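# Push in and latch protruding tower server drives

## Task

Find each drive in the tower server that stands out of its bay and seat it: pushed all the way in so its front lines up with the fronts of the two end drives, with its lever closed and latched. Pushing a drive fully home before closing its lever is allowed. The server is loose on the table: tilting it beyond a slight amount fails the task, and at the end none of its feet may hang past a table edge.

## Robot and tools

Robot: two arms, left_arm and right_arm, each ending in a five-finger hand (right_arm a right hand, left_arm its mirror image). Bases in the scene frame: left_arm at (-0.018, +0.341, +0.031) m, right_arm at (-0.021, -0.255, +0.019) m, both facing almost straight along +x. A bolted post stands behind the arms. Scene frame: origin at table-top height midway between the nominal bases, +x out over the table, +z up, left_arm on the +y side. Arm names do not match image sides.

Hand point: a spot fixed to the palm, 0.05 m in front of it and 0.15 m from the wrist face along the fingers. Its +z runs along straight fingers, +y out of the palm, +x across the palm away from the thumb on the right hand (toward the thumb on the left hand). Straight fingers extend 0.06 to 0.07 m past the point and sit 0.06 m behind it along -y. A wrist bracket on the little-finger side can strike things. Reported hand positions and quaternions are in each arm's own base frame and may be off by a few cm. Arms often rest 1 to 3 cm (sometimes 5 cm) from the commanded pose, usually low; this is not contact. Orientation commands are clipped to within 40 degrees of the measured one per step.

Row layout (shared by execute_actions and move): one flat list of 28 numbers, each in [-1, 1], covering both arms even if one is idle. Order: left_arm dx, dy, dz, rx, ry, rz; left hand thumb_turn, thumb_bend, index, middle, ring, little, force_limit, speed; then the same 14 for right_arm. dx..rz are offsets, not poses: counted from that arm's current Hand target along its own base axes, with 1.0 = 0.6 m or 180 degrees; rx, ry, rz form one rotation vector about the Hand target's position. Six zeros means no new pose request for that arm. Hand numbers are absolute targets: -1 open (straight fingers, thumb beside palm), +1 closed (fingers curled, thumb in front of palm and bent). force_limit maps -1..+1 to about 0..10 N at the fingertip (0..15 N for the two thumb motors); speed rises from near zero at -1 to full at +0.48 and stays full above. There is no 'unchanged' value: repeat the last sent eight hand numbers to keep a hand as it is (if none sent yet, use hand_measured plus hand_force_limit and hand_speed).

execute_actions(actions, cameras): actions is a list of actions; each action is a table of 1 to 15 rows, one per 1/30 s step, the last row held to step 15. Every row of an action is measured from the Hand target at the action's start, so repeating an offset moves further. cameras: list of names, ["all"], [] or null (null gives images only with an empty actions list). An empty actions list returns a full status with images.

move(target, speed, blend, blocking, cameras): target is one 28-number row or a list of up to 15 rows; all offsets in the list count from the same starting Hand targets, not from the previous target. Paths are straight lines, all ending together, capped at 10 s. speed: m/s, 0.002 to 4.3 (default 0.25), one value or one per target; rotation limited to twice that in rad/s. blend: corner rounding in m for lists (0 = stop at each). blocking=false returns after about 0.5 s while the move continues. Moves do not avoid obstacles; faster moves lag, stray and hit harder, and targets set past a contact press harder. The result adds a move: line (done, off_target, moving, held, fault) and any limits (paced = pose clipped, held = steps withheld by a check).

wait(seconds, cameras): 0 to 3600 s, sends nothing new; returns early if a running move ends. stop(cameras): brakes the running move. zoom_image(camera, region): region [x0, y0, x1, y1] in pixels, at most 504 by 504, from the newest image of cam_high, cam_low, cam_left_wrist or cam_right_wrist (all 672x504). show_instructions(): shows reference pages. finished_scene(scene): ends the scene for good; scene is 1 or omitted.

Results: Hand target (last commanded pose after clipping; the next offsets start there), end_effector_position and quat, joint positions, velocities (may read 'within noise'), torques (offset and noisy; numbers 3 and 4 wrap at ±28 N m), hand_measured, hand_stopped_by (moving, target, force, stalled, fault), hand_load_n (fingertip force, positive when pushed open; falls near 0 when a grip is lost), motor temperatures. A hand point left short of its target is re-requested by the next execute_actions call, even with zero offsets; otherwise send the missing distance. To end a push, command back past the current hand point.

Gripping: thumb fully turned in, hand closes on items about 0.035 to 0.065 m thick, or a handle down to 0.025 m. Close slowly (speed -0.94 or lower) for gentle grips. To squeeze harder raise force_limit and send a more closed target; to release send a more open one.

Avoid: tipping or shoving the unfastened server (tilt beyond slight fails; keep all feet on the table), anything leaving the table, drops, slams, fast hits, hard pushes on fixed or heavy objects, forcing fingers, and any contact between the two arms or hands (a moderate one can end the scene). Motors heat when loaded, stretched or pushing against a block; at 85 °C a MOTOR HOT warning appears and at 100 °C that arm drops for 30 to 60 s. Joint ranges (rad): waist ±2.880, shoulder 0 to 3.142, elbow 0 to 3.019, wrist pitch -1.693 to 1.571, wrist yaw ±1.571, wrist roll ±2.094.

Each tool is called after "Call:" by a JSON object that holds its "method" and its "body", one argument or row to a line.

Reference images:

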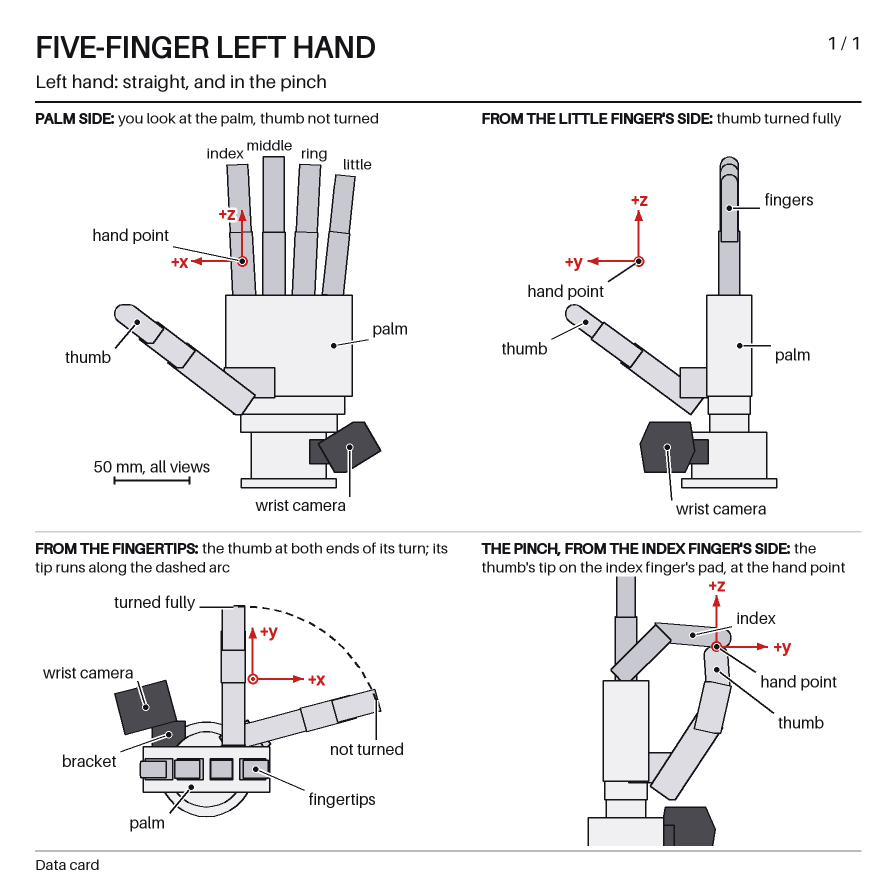

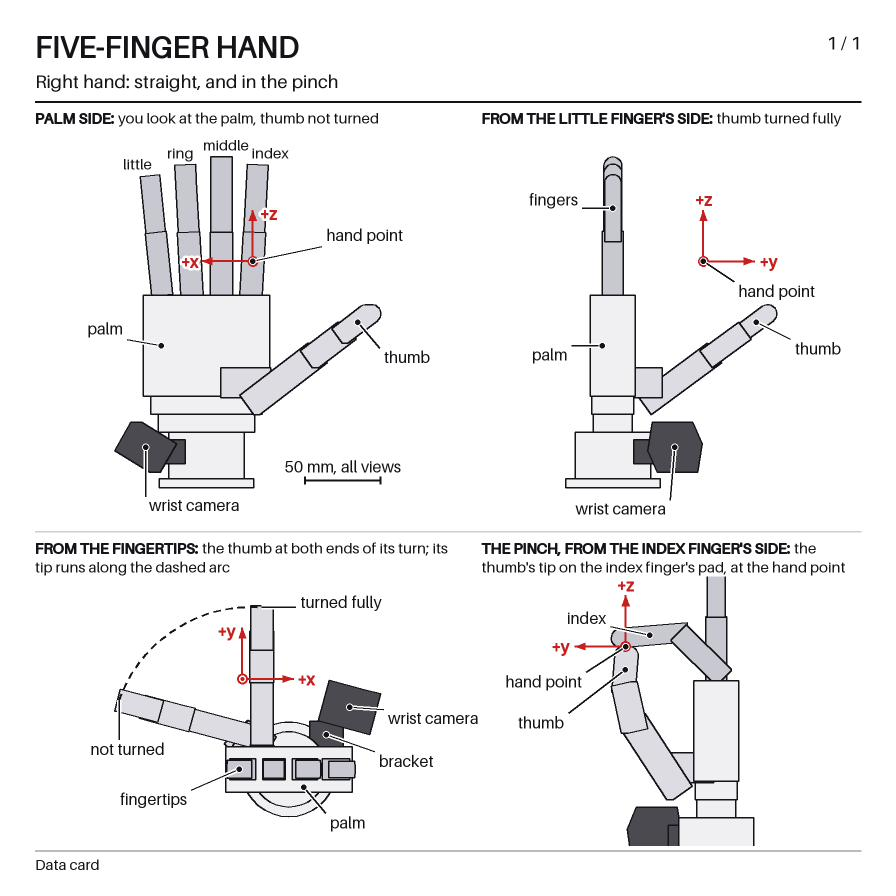

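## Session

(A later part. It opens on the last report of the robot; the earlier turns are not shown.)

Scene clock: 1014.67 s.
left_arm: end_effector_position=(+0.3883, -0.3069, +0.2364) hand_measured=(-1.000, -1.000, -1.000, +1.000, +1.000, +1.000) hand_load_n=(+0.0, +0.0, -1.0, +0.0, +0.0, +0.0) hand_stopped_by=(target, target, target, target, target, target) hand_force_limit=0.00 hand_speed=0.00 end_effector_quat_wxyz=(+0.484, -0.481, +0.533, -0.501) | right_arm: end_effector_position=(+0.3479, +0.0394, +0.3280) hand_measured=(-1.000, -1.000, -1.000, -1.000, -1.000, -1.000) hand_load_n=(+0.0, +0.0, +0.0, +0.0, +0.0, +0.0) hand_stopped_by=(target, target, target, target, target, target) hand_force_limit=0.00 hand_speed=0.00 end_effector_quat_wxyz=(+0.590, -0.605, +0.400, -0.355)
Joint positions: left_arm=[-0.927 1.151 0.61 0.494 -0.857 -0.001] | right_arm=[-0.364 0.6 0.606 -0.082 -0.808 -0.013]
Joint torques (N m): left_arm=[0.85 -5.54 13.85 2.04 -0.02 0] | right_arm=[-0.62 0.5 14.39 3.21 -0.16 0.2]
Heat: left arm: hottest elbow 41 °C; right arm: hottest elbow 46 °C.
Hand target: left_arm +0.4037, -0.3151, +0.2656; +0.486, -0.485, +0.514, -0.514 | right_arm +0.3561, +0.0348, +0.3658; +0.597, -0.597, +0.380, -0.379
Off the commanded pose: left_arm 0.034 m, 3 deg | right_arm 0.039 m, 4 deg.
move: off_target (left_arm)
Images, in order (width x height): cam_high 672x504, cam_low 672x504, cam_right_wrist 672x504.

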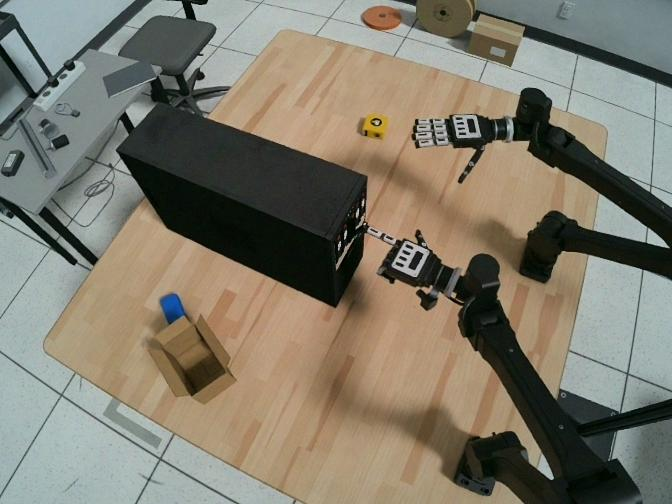

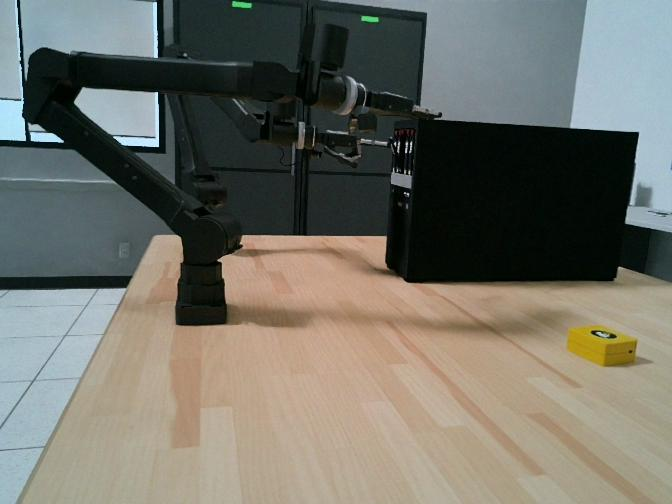

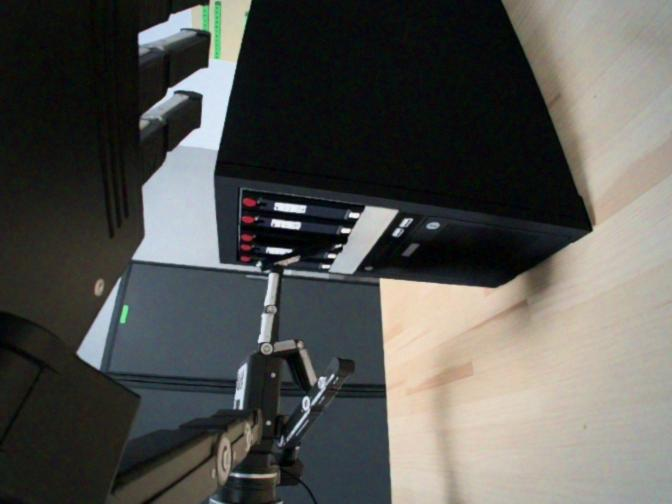

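Call:
{"method": "move", "body": {
  "target": [
    [0.03,0,0.014,0,0,0,-1,-1,-1,1,1,1,0.0,0.0,0,0,0,0,0,0,-1,-1,-1,-1,-1,-1,0.0,0]
  ],
  "speed": 0.04,
  "cameras": ["cam_low","cam_high","cam_right_wrist"]
}}

Call:
{"method": "zoom_image", "body": {
  "camera": "cam_right_wrist",
  "region": [220, 200, 320, 300]
}}

Call:
{"method": "zoom_image", "body": {
  "camera": "cam_low",
  "region": [370, 110, 430, 170]
}}

Call:
{"method": "zoom_image", "body": {
  "camera": "cam_high",
  "region": [330, 180, 390, 240]
}}

Scene clock: 1022.17 s.
left_arm: end_effector_position=(+0.4043, -0.3072, +0.2422) hand_measured=(-1.000, -1.000, -1.000, +1.000, +1.000, +1.000) hand_load_n=(-0.5, +0.0, -1.0, +0.0, +0.0, +0.0) hand_stopped_by=(target, target, target, target, target, target) hand_force_limit=0.00 hand_speed=0.00 end_effector_quat_wxyz=(+0.483, -0.481, +0.535, -0.499) | right_arm: end_effector_position=(+0.3479, +0.0394, +0.3280) hand_measured=(-1.000, -1.000, -1.000, -1.000, -1.000, -1.000) hand_load_n=(+0.0, +0.0, +0.0, +0.0, +0.0, +0.0) hand_stopped_by=(target, target, target, target, target, target) hand_force_limit=0.00 hand_speed=0.00 end_effector_quat_wxyz=(+0.590, -0.605, +0.400, -0.355)
Joint positions: left_arm=[-0.889 1.17 0.645 0.474 -0.818 -0.001] | right_arm=[-0.364 0.6 0.606 -0.082 -0.808 -0.013]
Joint torques (N m): left_arm=[0.79 -5.89 14.38 1.92 0.03 0] | right_arm=[-0.62 0.44 14.39 3.22 -0.16 0.21]
Heat: left arm: hottest elbow 42 °C; right arm: hottest elbow 46 °C.
Hand target: left_arm +0.4217, -0.3151, +0.2740; +0.486, -0.485, +0.514, -0.515 | right_arm +0.3561, +0.0348, +0.3658; +0.597, -0.597, +0.380, -0.379
Off the commanded pose: left_arm 0.037 m, 3 deg | right_arm 0.039 m, 4 deg.
move: off_target (left_arm)
Images, in order (width x height): cam_high 672x504, cam_low 672x504, cam_right_wrist 672x504.

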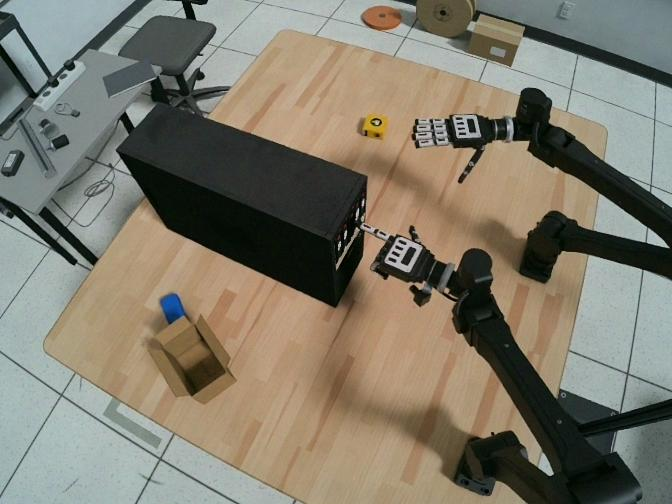

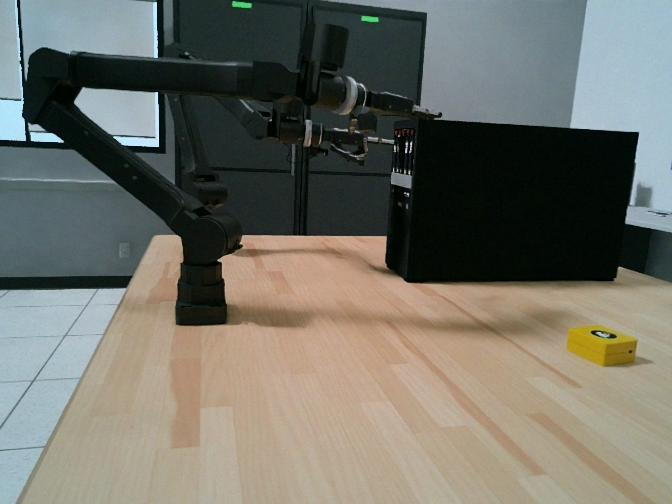

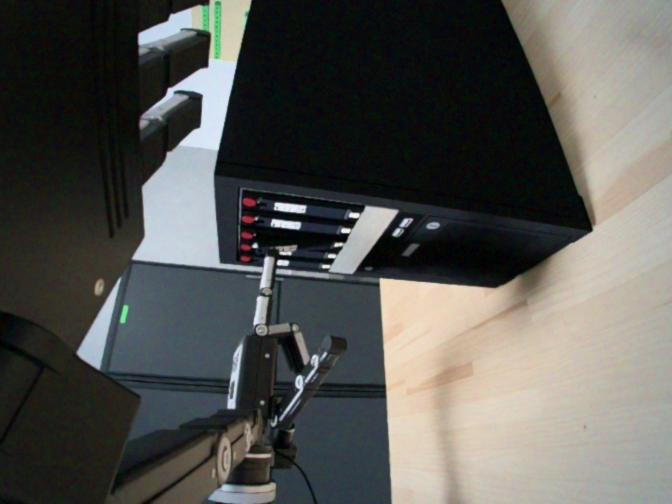

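Scaled by 5.040 from the camera's image (finer frame: 960x720).

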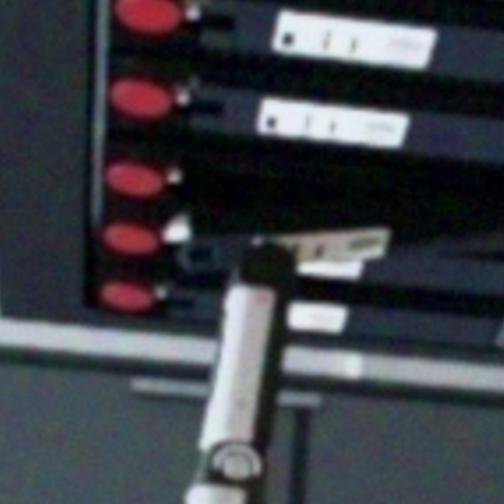

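Scaled by 8.400 from the camera's image (finer frame: 960x720).

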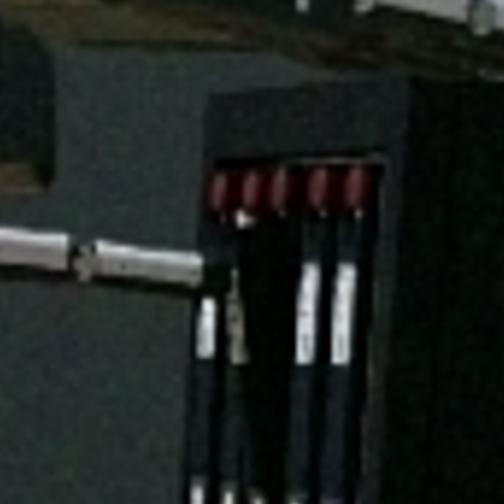

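Scaled by 8.400 from the camera's image (finer frame: 960x720).

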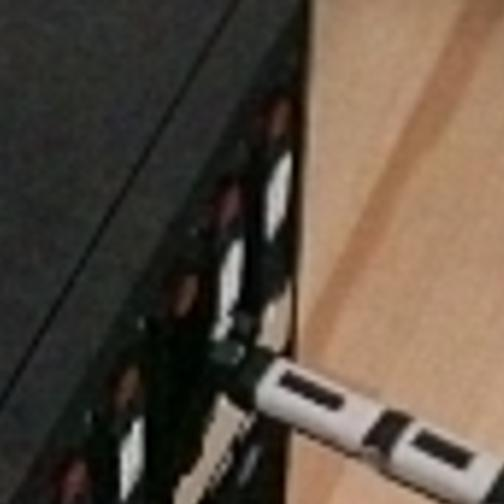

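Call:
{"method": "move", "body": {
  "target": [
    [0.022,0,0.01,0,0,0,-1,-1,-1,1,1,1,0.0,0.0,0,0,0,0,0,0,-1,-1,-1,-1,-1,-1,0.0,0]
  ],
  "speed": 0.03,
  "cameras": ["cam_low","cam_high","cam_right_wrist"]
}}

Call:
{"method": "zoom_image", "body": {
  "camera": "cam_right_wrist",
  "region": [220, 200, 320, 300]
}}

Call:
{"method": "zoom_image", "body": {
  "camera": "cam_low",
  "region": [370, 110, 430, 170]
}}

Call:
{"method": "zoom_image", "body": {
  "camera": "cam_high",
  "region": [330, 180, 390, 240]
}}

Scene clock: 1032.83 s.
left_arm: end_effector_position=(+0.4142, -0.3072, +0.2446) hand_measured=(-1.000, -1.000, -1.000, +1.000, +1.000, +1.000) hand_load_n=(-0.5, +0.0, -1.5, +0.0, +0.5, +0.0) hand_stopped_by=(target, target, target, target, target, target) hand_force_limit=0.00 hand_speed=0.00 end_effector_quat_wxyz=(+0.482, -0.480, +0.538, -0.498) | right_arm: end_effector_position=(+0.3479, +0.0394, +0.3280) hand_measured=(-1.000, -1.000, -1.000, -1.000, -1.000, -1.000) hand_load_n=(-0.5, +0.0, +0.0, +0.0, +0.0, +0.0) hand_stopped_by=(target, target, target, target, target, target) hand_force_limit=0.00 hand_speed=0.00 end_effector_quat_wxyz=(+0.590, -0.605, +0.400, -0.355)
Joint positions: left_arm=[-0.865 1.183 0.667 0.458 -0.791 -0.001] | right_arm=[-0.364 0.6 0.606 -0.082 -0.808 -0.013]
Joint torques (N m): left_arm=[0.91 -6.12 15.09 2.04 0.04 -0.01] | right_arm=[-0.62 0.5 14.38 3.22 -0.16 0.2]
Heat: left arm: hottest elbow 43 °C; right arm: hottest elbow 46 °C.
Hand target: left_arm +0.4349, -0.3151, +0.2797; +0.486, -0.485, +0.514, -0.514 | right_arm +0.3561, +0.0348, +0.3658; +0.597, -0.597, +0.380, -0.379
Off the commanded pose: left_arm 0.042 m, 3 deg | right_arm 0.039 m, 4 deg.
move: off_target (left_arm)
Images, in order (width x height): cam_high 672x504, cam_low 672x504, cam_right_wrist 672x504.

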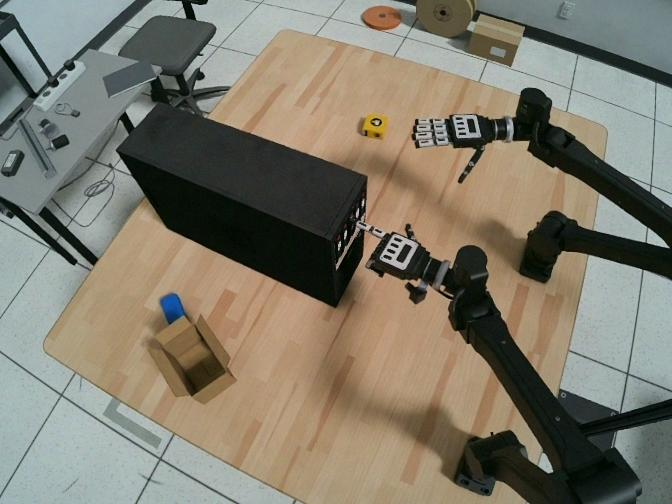

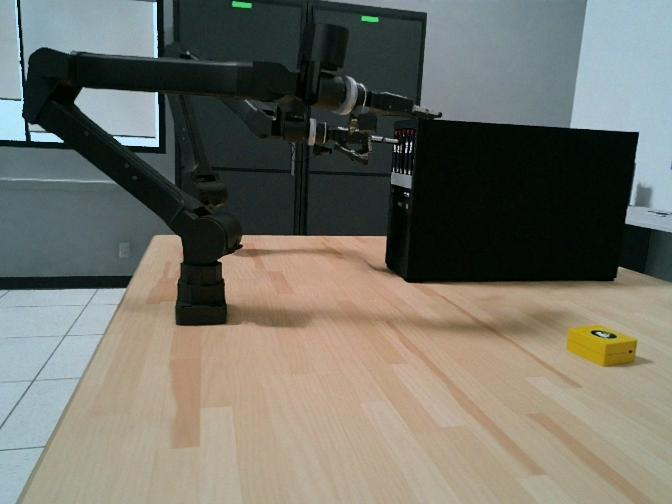

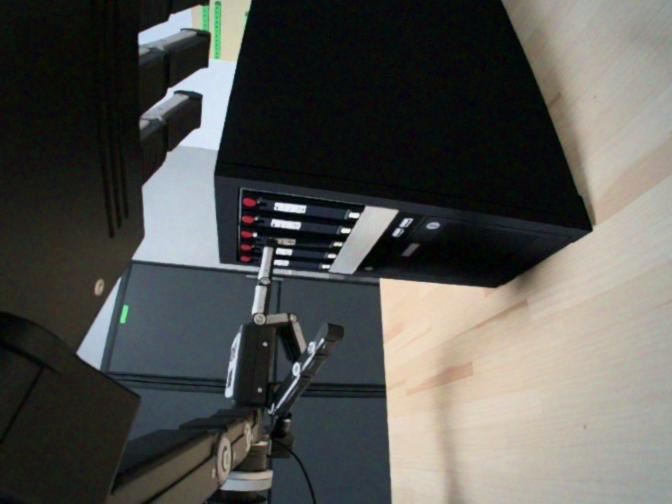

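Scaled by 5.040 from the camera's image (finer frame: 960x720).

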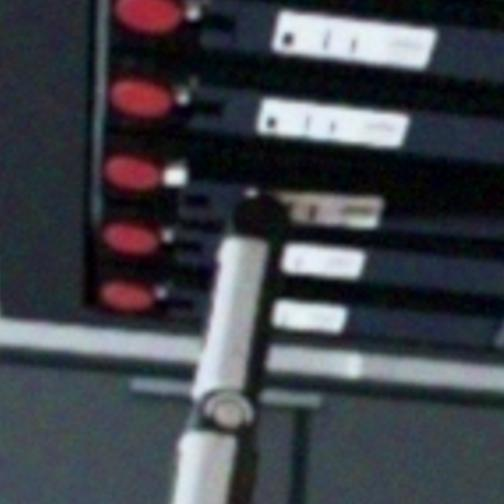

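Scaled by 8.400 from the camera's image (finer frame: 960x720).

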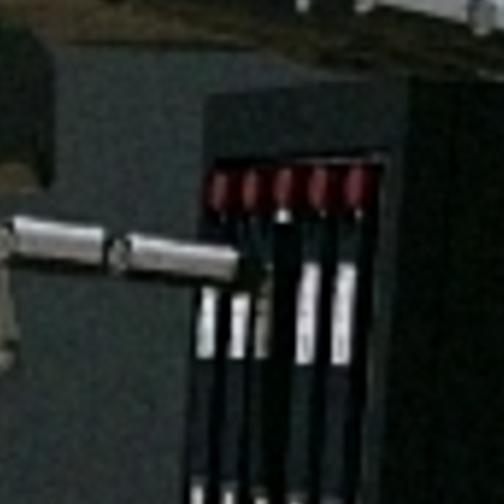

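Scaled by 8.400 from the camera's image (finer frame: 960x720).

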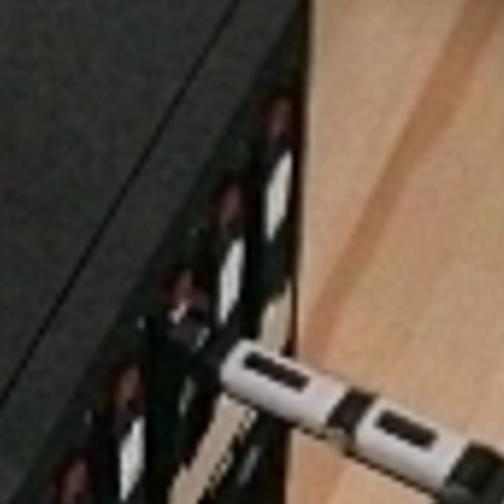

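Call:
{"method": "move", "body": {
  "target": [
    [0.02,0,0.007,0,0,0,-1,-1,-1,1,1,1,0.0,0.0,0,0,0,0,0,0,-1,-1,-1,-1,-1,-1,0.0,0]
  ],
  "speed": 0.03,
  "cameras": ["cam_low","cam_high","cam_right_wrist"]
}}

Call:
{"method": "zoom_image", "body": {
  "camera": "cam_right_wrist",
  "region": [220, 200, 320, 300]
}}

Call:
{"method": "zoom_image", "body": {
  "camera": "cam_low",
  "region": [370, 110, 430, 170]
}}

Call:
{"method": "zoom_image", "body": {
  "camera": "cam_high",
  "region": [330, 180, 390, 240]
}}

Scene clock: 1040.83 s.
left_arm: end_effector_position=(+0.4193, -0.3077, +0.2461) hand_measured=(-1.000, -1.000, -1.000, +1.000, +1.000, +1.000) hand_load_n=(+0.0, +0.0, -1.5, +0.0, +0.0, +0.0) hand_stopped_by=(target, target, target, target, target, target) hand_force_limit=0.00 hand_speed=0.00 end_effector_quat_wxyz=(+0.480, -0.479, +0.541, -0.498) | right_arm: end_effector_position=(+0.3479, +0.0394, +0.3280) hand_measured=(-1.000, -1.000, -1.000, -1.000, -1.000, -1.000) hand_load_n=(+0.0, +0.0, +0.0, +0.0, +0.0, +0.0) hand_stopped_by=(target, target, target, target, target, target) hand_force_limit=0.00 hand_speed=0.00 end_effector_quat_wxyz=(+0.590, -0.605, +0.400, -0.355)
Joint positions: left_arm=[-0.853 1.189 0.678 0.45 -0.774 0] | right_arm=[-0.364 0.6 0.606 -0.082 -0.808 -0.013]
Joint torques (N m): left_arm=[1.96 -5.36 16.1 2.02 0.24 -0.02] | right_arm=[-0.62 0.44 14.38 3.22 -0.16 0.2]
Heat: left arm: hottest elbow 44 °C; right arm: hottest elbow 46 °C.
Hand target: left_arm +0.4469, -0.3151, +0.2840; +0.486, -0.485, +0.514, -0.514 | right_arm +0.3561, +0.0348, +0.3658; +0.597, -0.597, +0.380, -0.379
Off the commanded pose: left_arm 0.047 m, 4 deg | right_arm 0.039 m, 4 deg.
move: off_target (left_arm)
Images, in order (width x height): cam_high 672x504, cam_low 672x504, cam_right_wrist 672x504.

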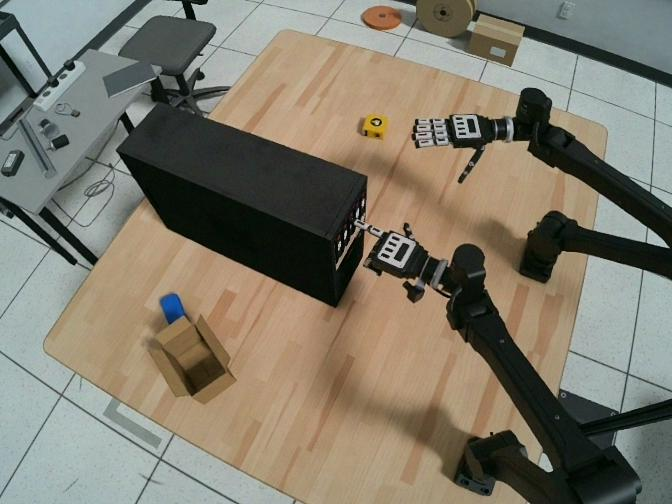

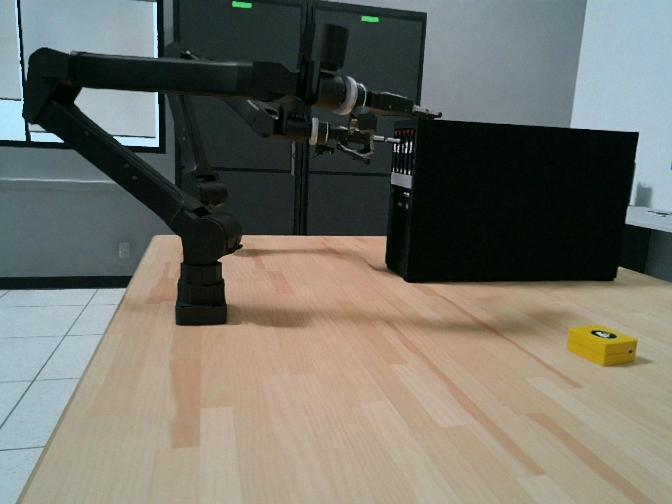

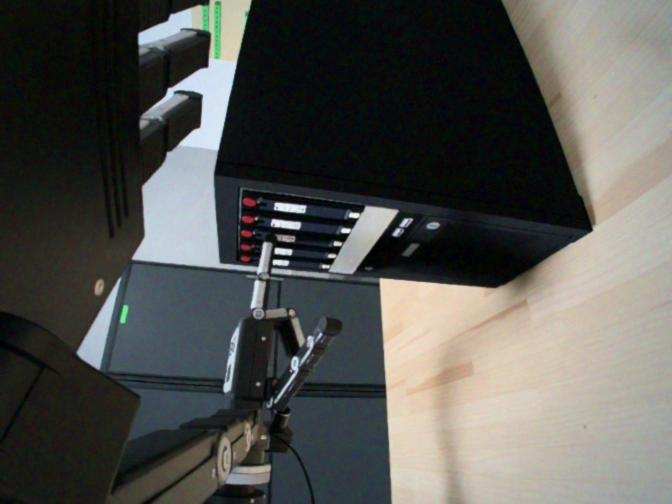

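Scaled by 5.040 from the camera's image (finer frame: 960x720).

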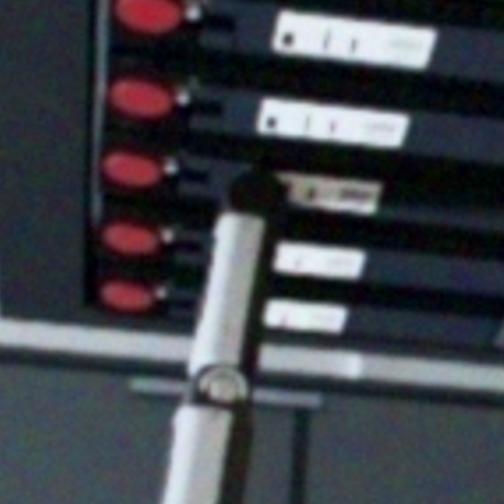

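Scaled by 8.400 from the camera's image (finer frame: 960x720).

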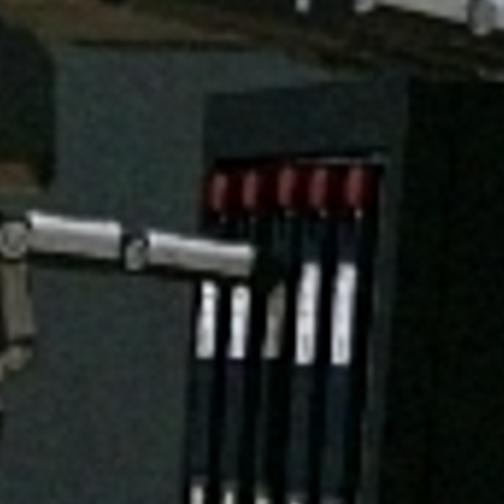

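Scaled by 8.400 from the camera's image (finer frame: 960x720).

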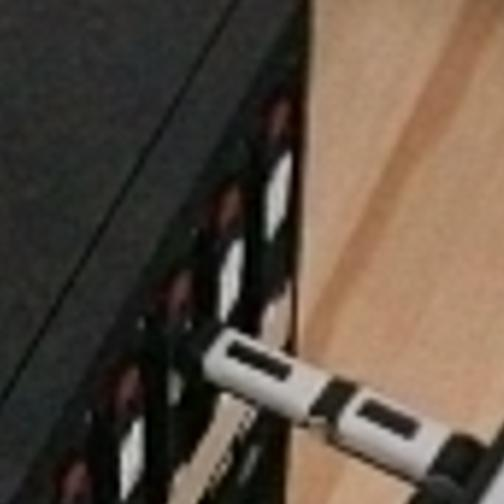

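Call:
{"method": "move", "body": {
  "target": [0.02,0,0.005,0,0,0,-1,-1,-1,1,1,1,0.0,0.0,0,0,0,0,0,0,-1,-1,-1,-1,-1,-1,0.0,0],
  "speed": 0.03,
  "cameras": ["all"]
}}

Scene clock: 1057.83 s.
left_arm: end_effector_position=(+0.4198, -0.3078, +0.2462) hand_measured=(-1.000, -1.000, -1.000, +1.000, +1.000, +1.000) hand_load_n=(-0.5, +0.0, -1.5, +0.0, +0.0, +0.0) hand_stopped_by=(target, target, target, target, target, target) hand_force_limit=0.00 hand_speed=0.00 end_effector_quat_wxyz=(+0.478, -0.477, +0.543, -0.499) | right_arm: end_effector_position=(+0.3479, +0.0394, +0.3280) hand_measured=(-1.000, -1.000, -1.000, -1.000, -1.000, -1.000) hand_load_n=(-0.5, +0.0, +0.0, +0.0, +0.0, +0.0) hand_stopped_by=(target, target, target, target, target, target) hand_force_limit=0.00 hand_speed=0.00 end_effector_quat_wxyz=(+0.590, -0.605, +0.400, -0.355)
Joint positions: left_arm=[-0.848 1.188 0.678 0.448 -0.762 0] | right_arm=[-0.364 0.6 0.606 -0.082 -0.808 -0.013]
Joint torques (N m): left_arm=[3.55 -4.6 17.73 1.94 0.65 0] | right_arm=[-0.56 0.5 14.39 3.21 -0.16 0.21]
Motor temperatures (°C): left_arm=[24 26 47 27 26 27] | right_arm=[27 31 46 29 27 26]
Heat: left arm: hottest elbow 47 °C; right arm: hottest elbow 46 °C.
Hand target: left_arm +0.4589, -0.3151, +0.2871; +0.486, -0.485, +0.514, -0.514 | right_arm +0.3561, +0.0348, +0.3658; +0.597, -0.597, +0.380, -0.379
Off the commanded pose: left_arm 0.057 m, 4 deg | right_arm 0.039 m, 4 deg.
move: off_target (left_arm)

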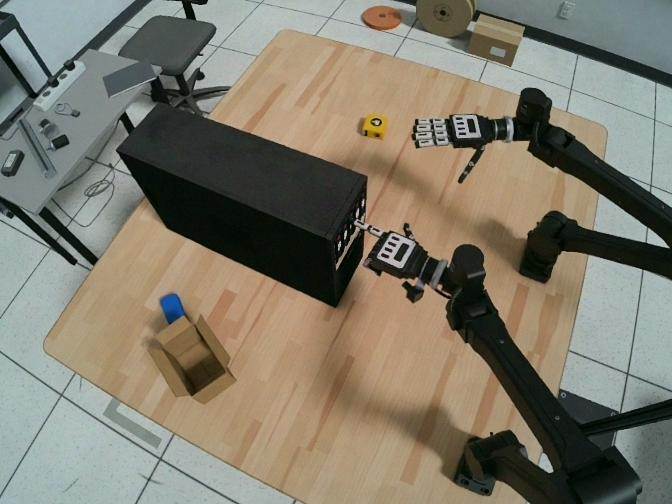

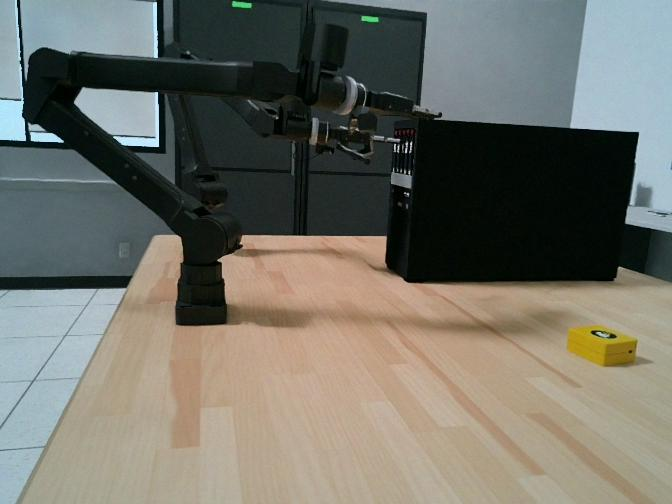

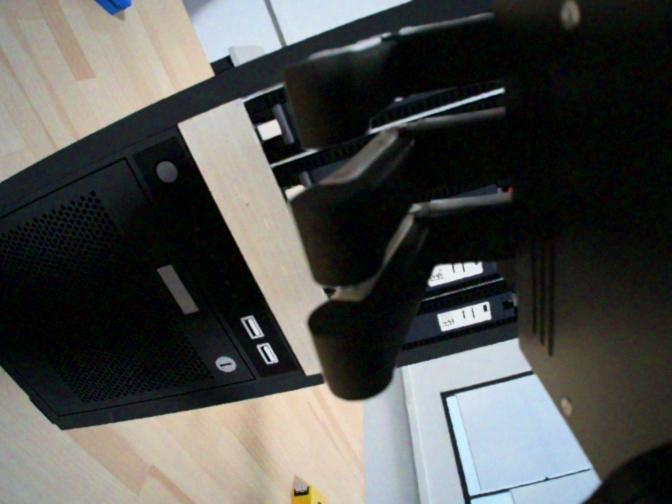

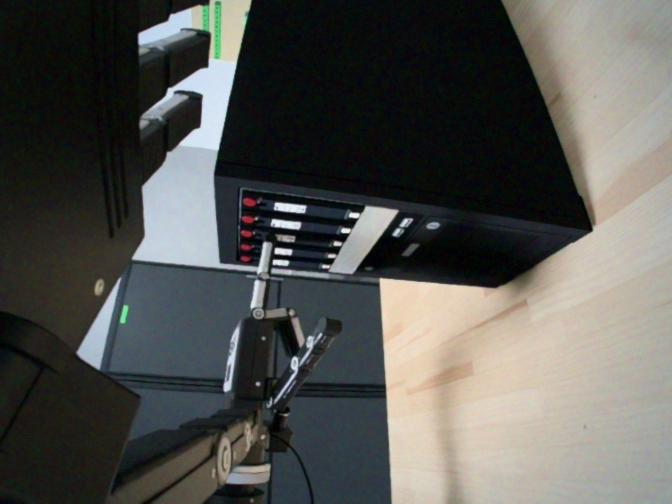

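Call:
{"method": "move", "body": {
  "target": [
    [-0.09,0,-0.05,0,0,0,-1,-1,-1,1,1,1,0.0,0.0,0,0,0,0,0,0,-1,-1,-1,-1,-1,-1,0.0,0],
    [-0.2,0,-0.04,0,0,0,-1,-1,-1,1,1,1,0.0,0.0,0,0,0,0,0,0,-1,-1,-1,-1,-1,-1,0.0,0]
  ],
  "speed": 0.06,
  "blend": 0.02,
  "cameras": ["all"]
}}

Call:
{"method": "zoom_image", "body": {
  "camera": "cam_right_wrist",
  "region": [220, 180, 370, 290]
}}

Call:
{"method": "zoom_image", "body": {
  "camera": "cam_low",
  "region": [370, 110, 430, 170]
}}

Scene clock: 1067.60 s.
left_arm: end_effector_position=(+0.3436, -0.3156, +0.2646) hand_measured=(-1.000, -1.000, -1.000, +1.000, +1.000, +1.000) hand_load_n=(-0.5, +0.0, +0.0, +0.0, +0.0, +0.0) hand_stopped_by=(target, target, target, target, target, target) hand_force_limit=0.00 hand_speed=0.00 end_effector_quat_wxyz=(+0.487, -0.488, +0.510, -0.515) | right_arm: end_effector_position=(+0.3479, +0.0394, +0.3280) hand_measured=(-1.000, -1.000, -1.000, -1.000, -1.000, -1.000) hand_load_n=(-0.5, +0.0, +0.0, +0.0, +0.0, +0.0) hand_stopped_by=(target, target, target, target, target, target) hand_force_limit=0.00 hand_speed=0.00 end_effector_quat_wxyz=(+0.590, -0.605, +0.400, -0.355)
Joint positions: left_arm=[-1.067 1.065 0.6 0.474 -1.016 0] | right_arm=[-0.364 0.6 0.606 -0.082 -0.808 -0.013]
Joint torques (N m): left_arm=[-1.55 -5.89 8.47 1.52 -0.12 -0.02] | right_arm=[-0.62 0.5 14.39 3.22 -0.16 0.2]
Heat: left arm: hottest elbow 48 °C; right arm: hottest elbow 46 °C.
Hand target: left_arm +0.3389, -0.3152, +0.2631; +0.486, -0.485, +0.514, -0.514 | right_arm +0.3561, +0.0348, +0.3658; +0.597, -0.597, +0.380, -0.379
Off the commanded pose: left_arm 0.005 m, 1 deg | right_arm 0.039 m, 4 deg.
move: done

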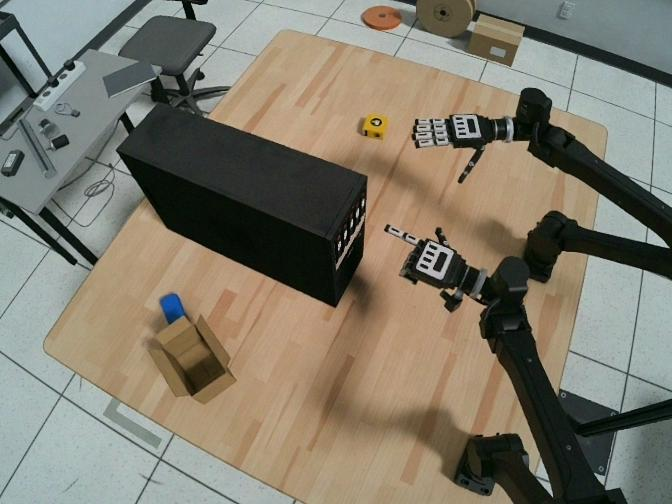

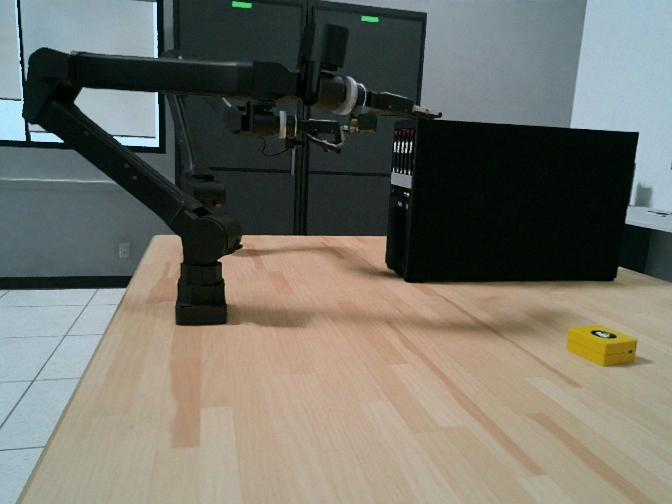

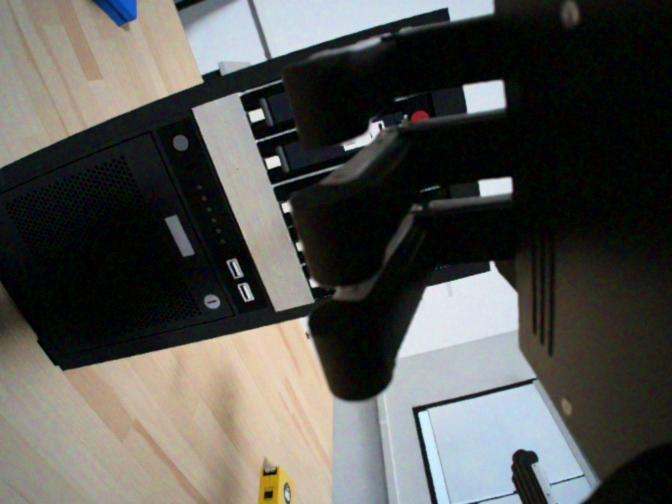

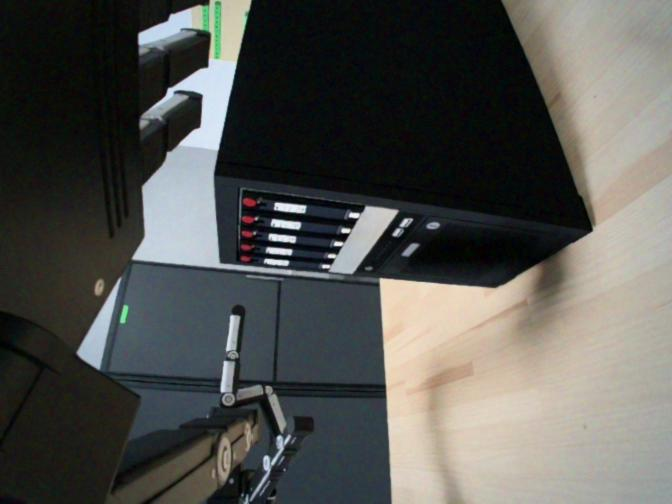

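Scaled by 3.360 from the camera's image (finer frame: 960x720).

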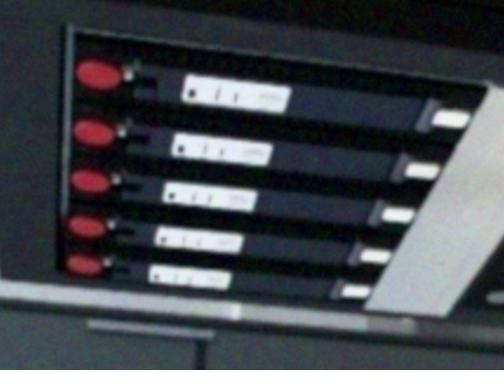

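Scaled by 8.400 from the camera's image (finer frame: 960x720).

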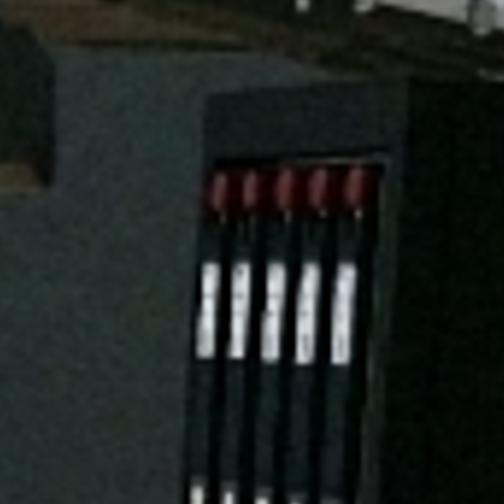

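Call:
{"method": "zoom_image", "body": {
  "camera": "cam_left_wrist",
  "region": [230, 80, 350, 320]
}}

Call:
{"method": "zoom_image", "body": {
  "camera": "cam_high",
  "region": [320, 170, 390, 260]
}}

Scaled by 2.100 from the camera's image (finer frame: 960x720).

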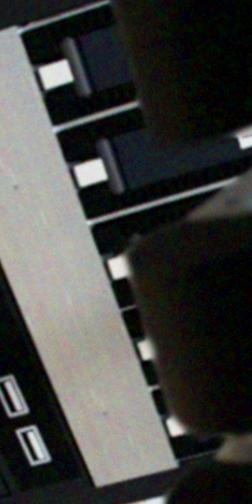

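Scaled by 5.600 from the camera's image (finer frame: 960x720).

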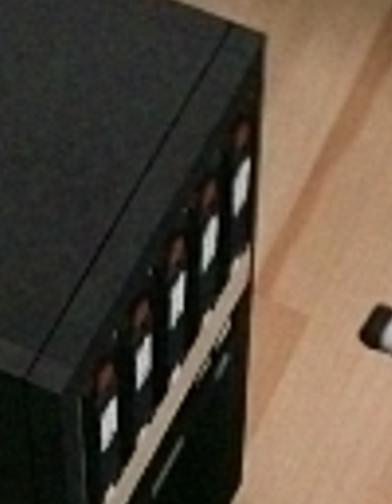

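Call:
{"method": "zoom_image", "body": {
  "camera": "cam_low",
  "region": [560, 220, 672, 320]
}}

Call:
{"method": "zoom_image", "body": {
  "camera": "cam_high",
  "region": [100, 90, 240, 300]
}}

Scaled by 4.500 from the camera's image (finer frame: 960x720).

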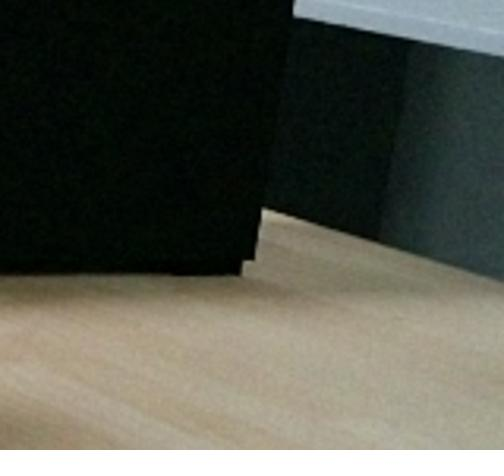

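Scaled by 2.400 from the camera's image (finer frame: 960x720).

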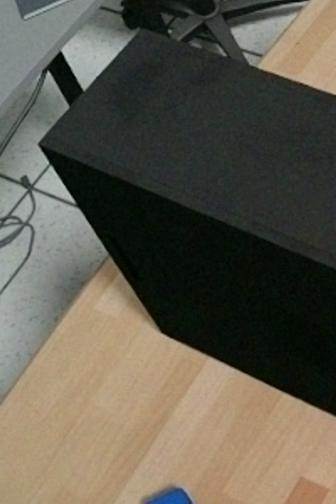

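Call:
{"method": "finished_scene", "body": {

}}

The scene is finished: the task was done.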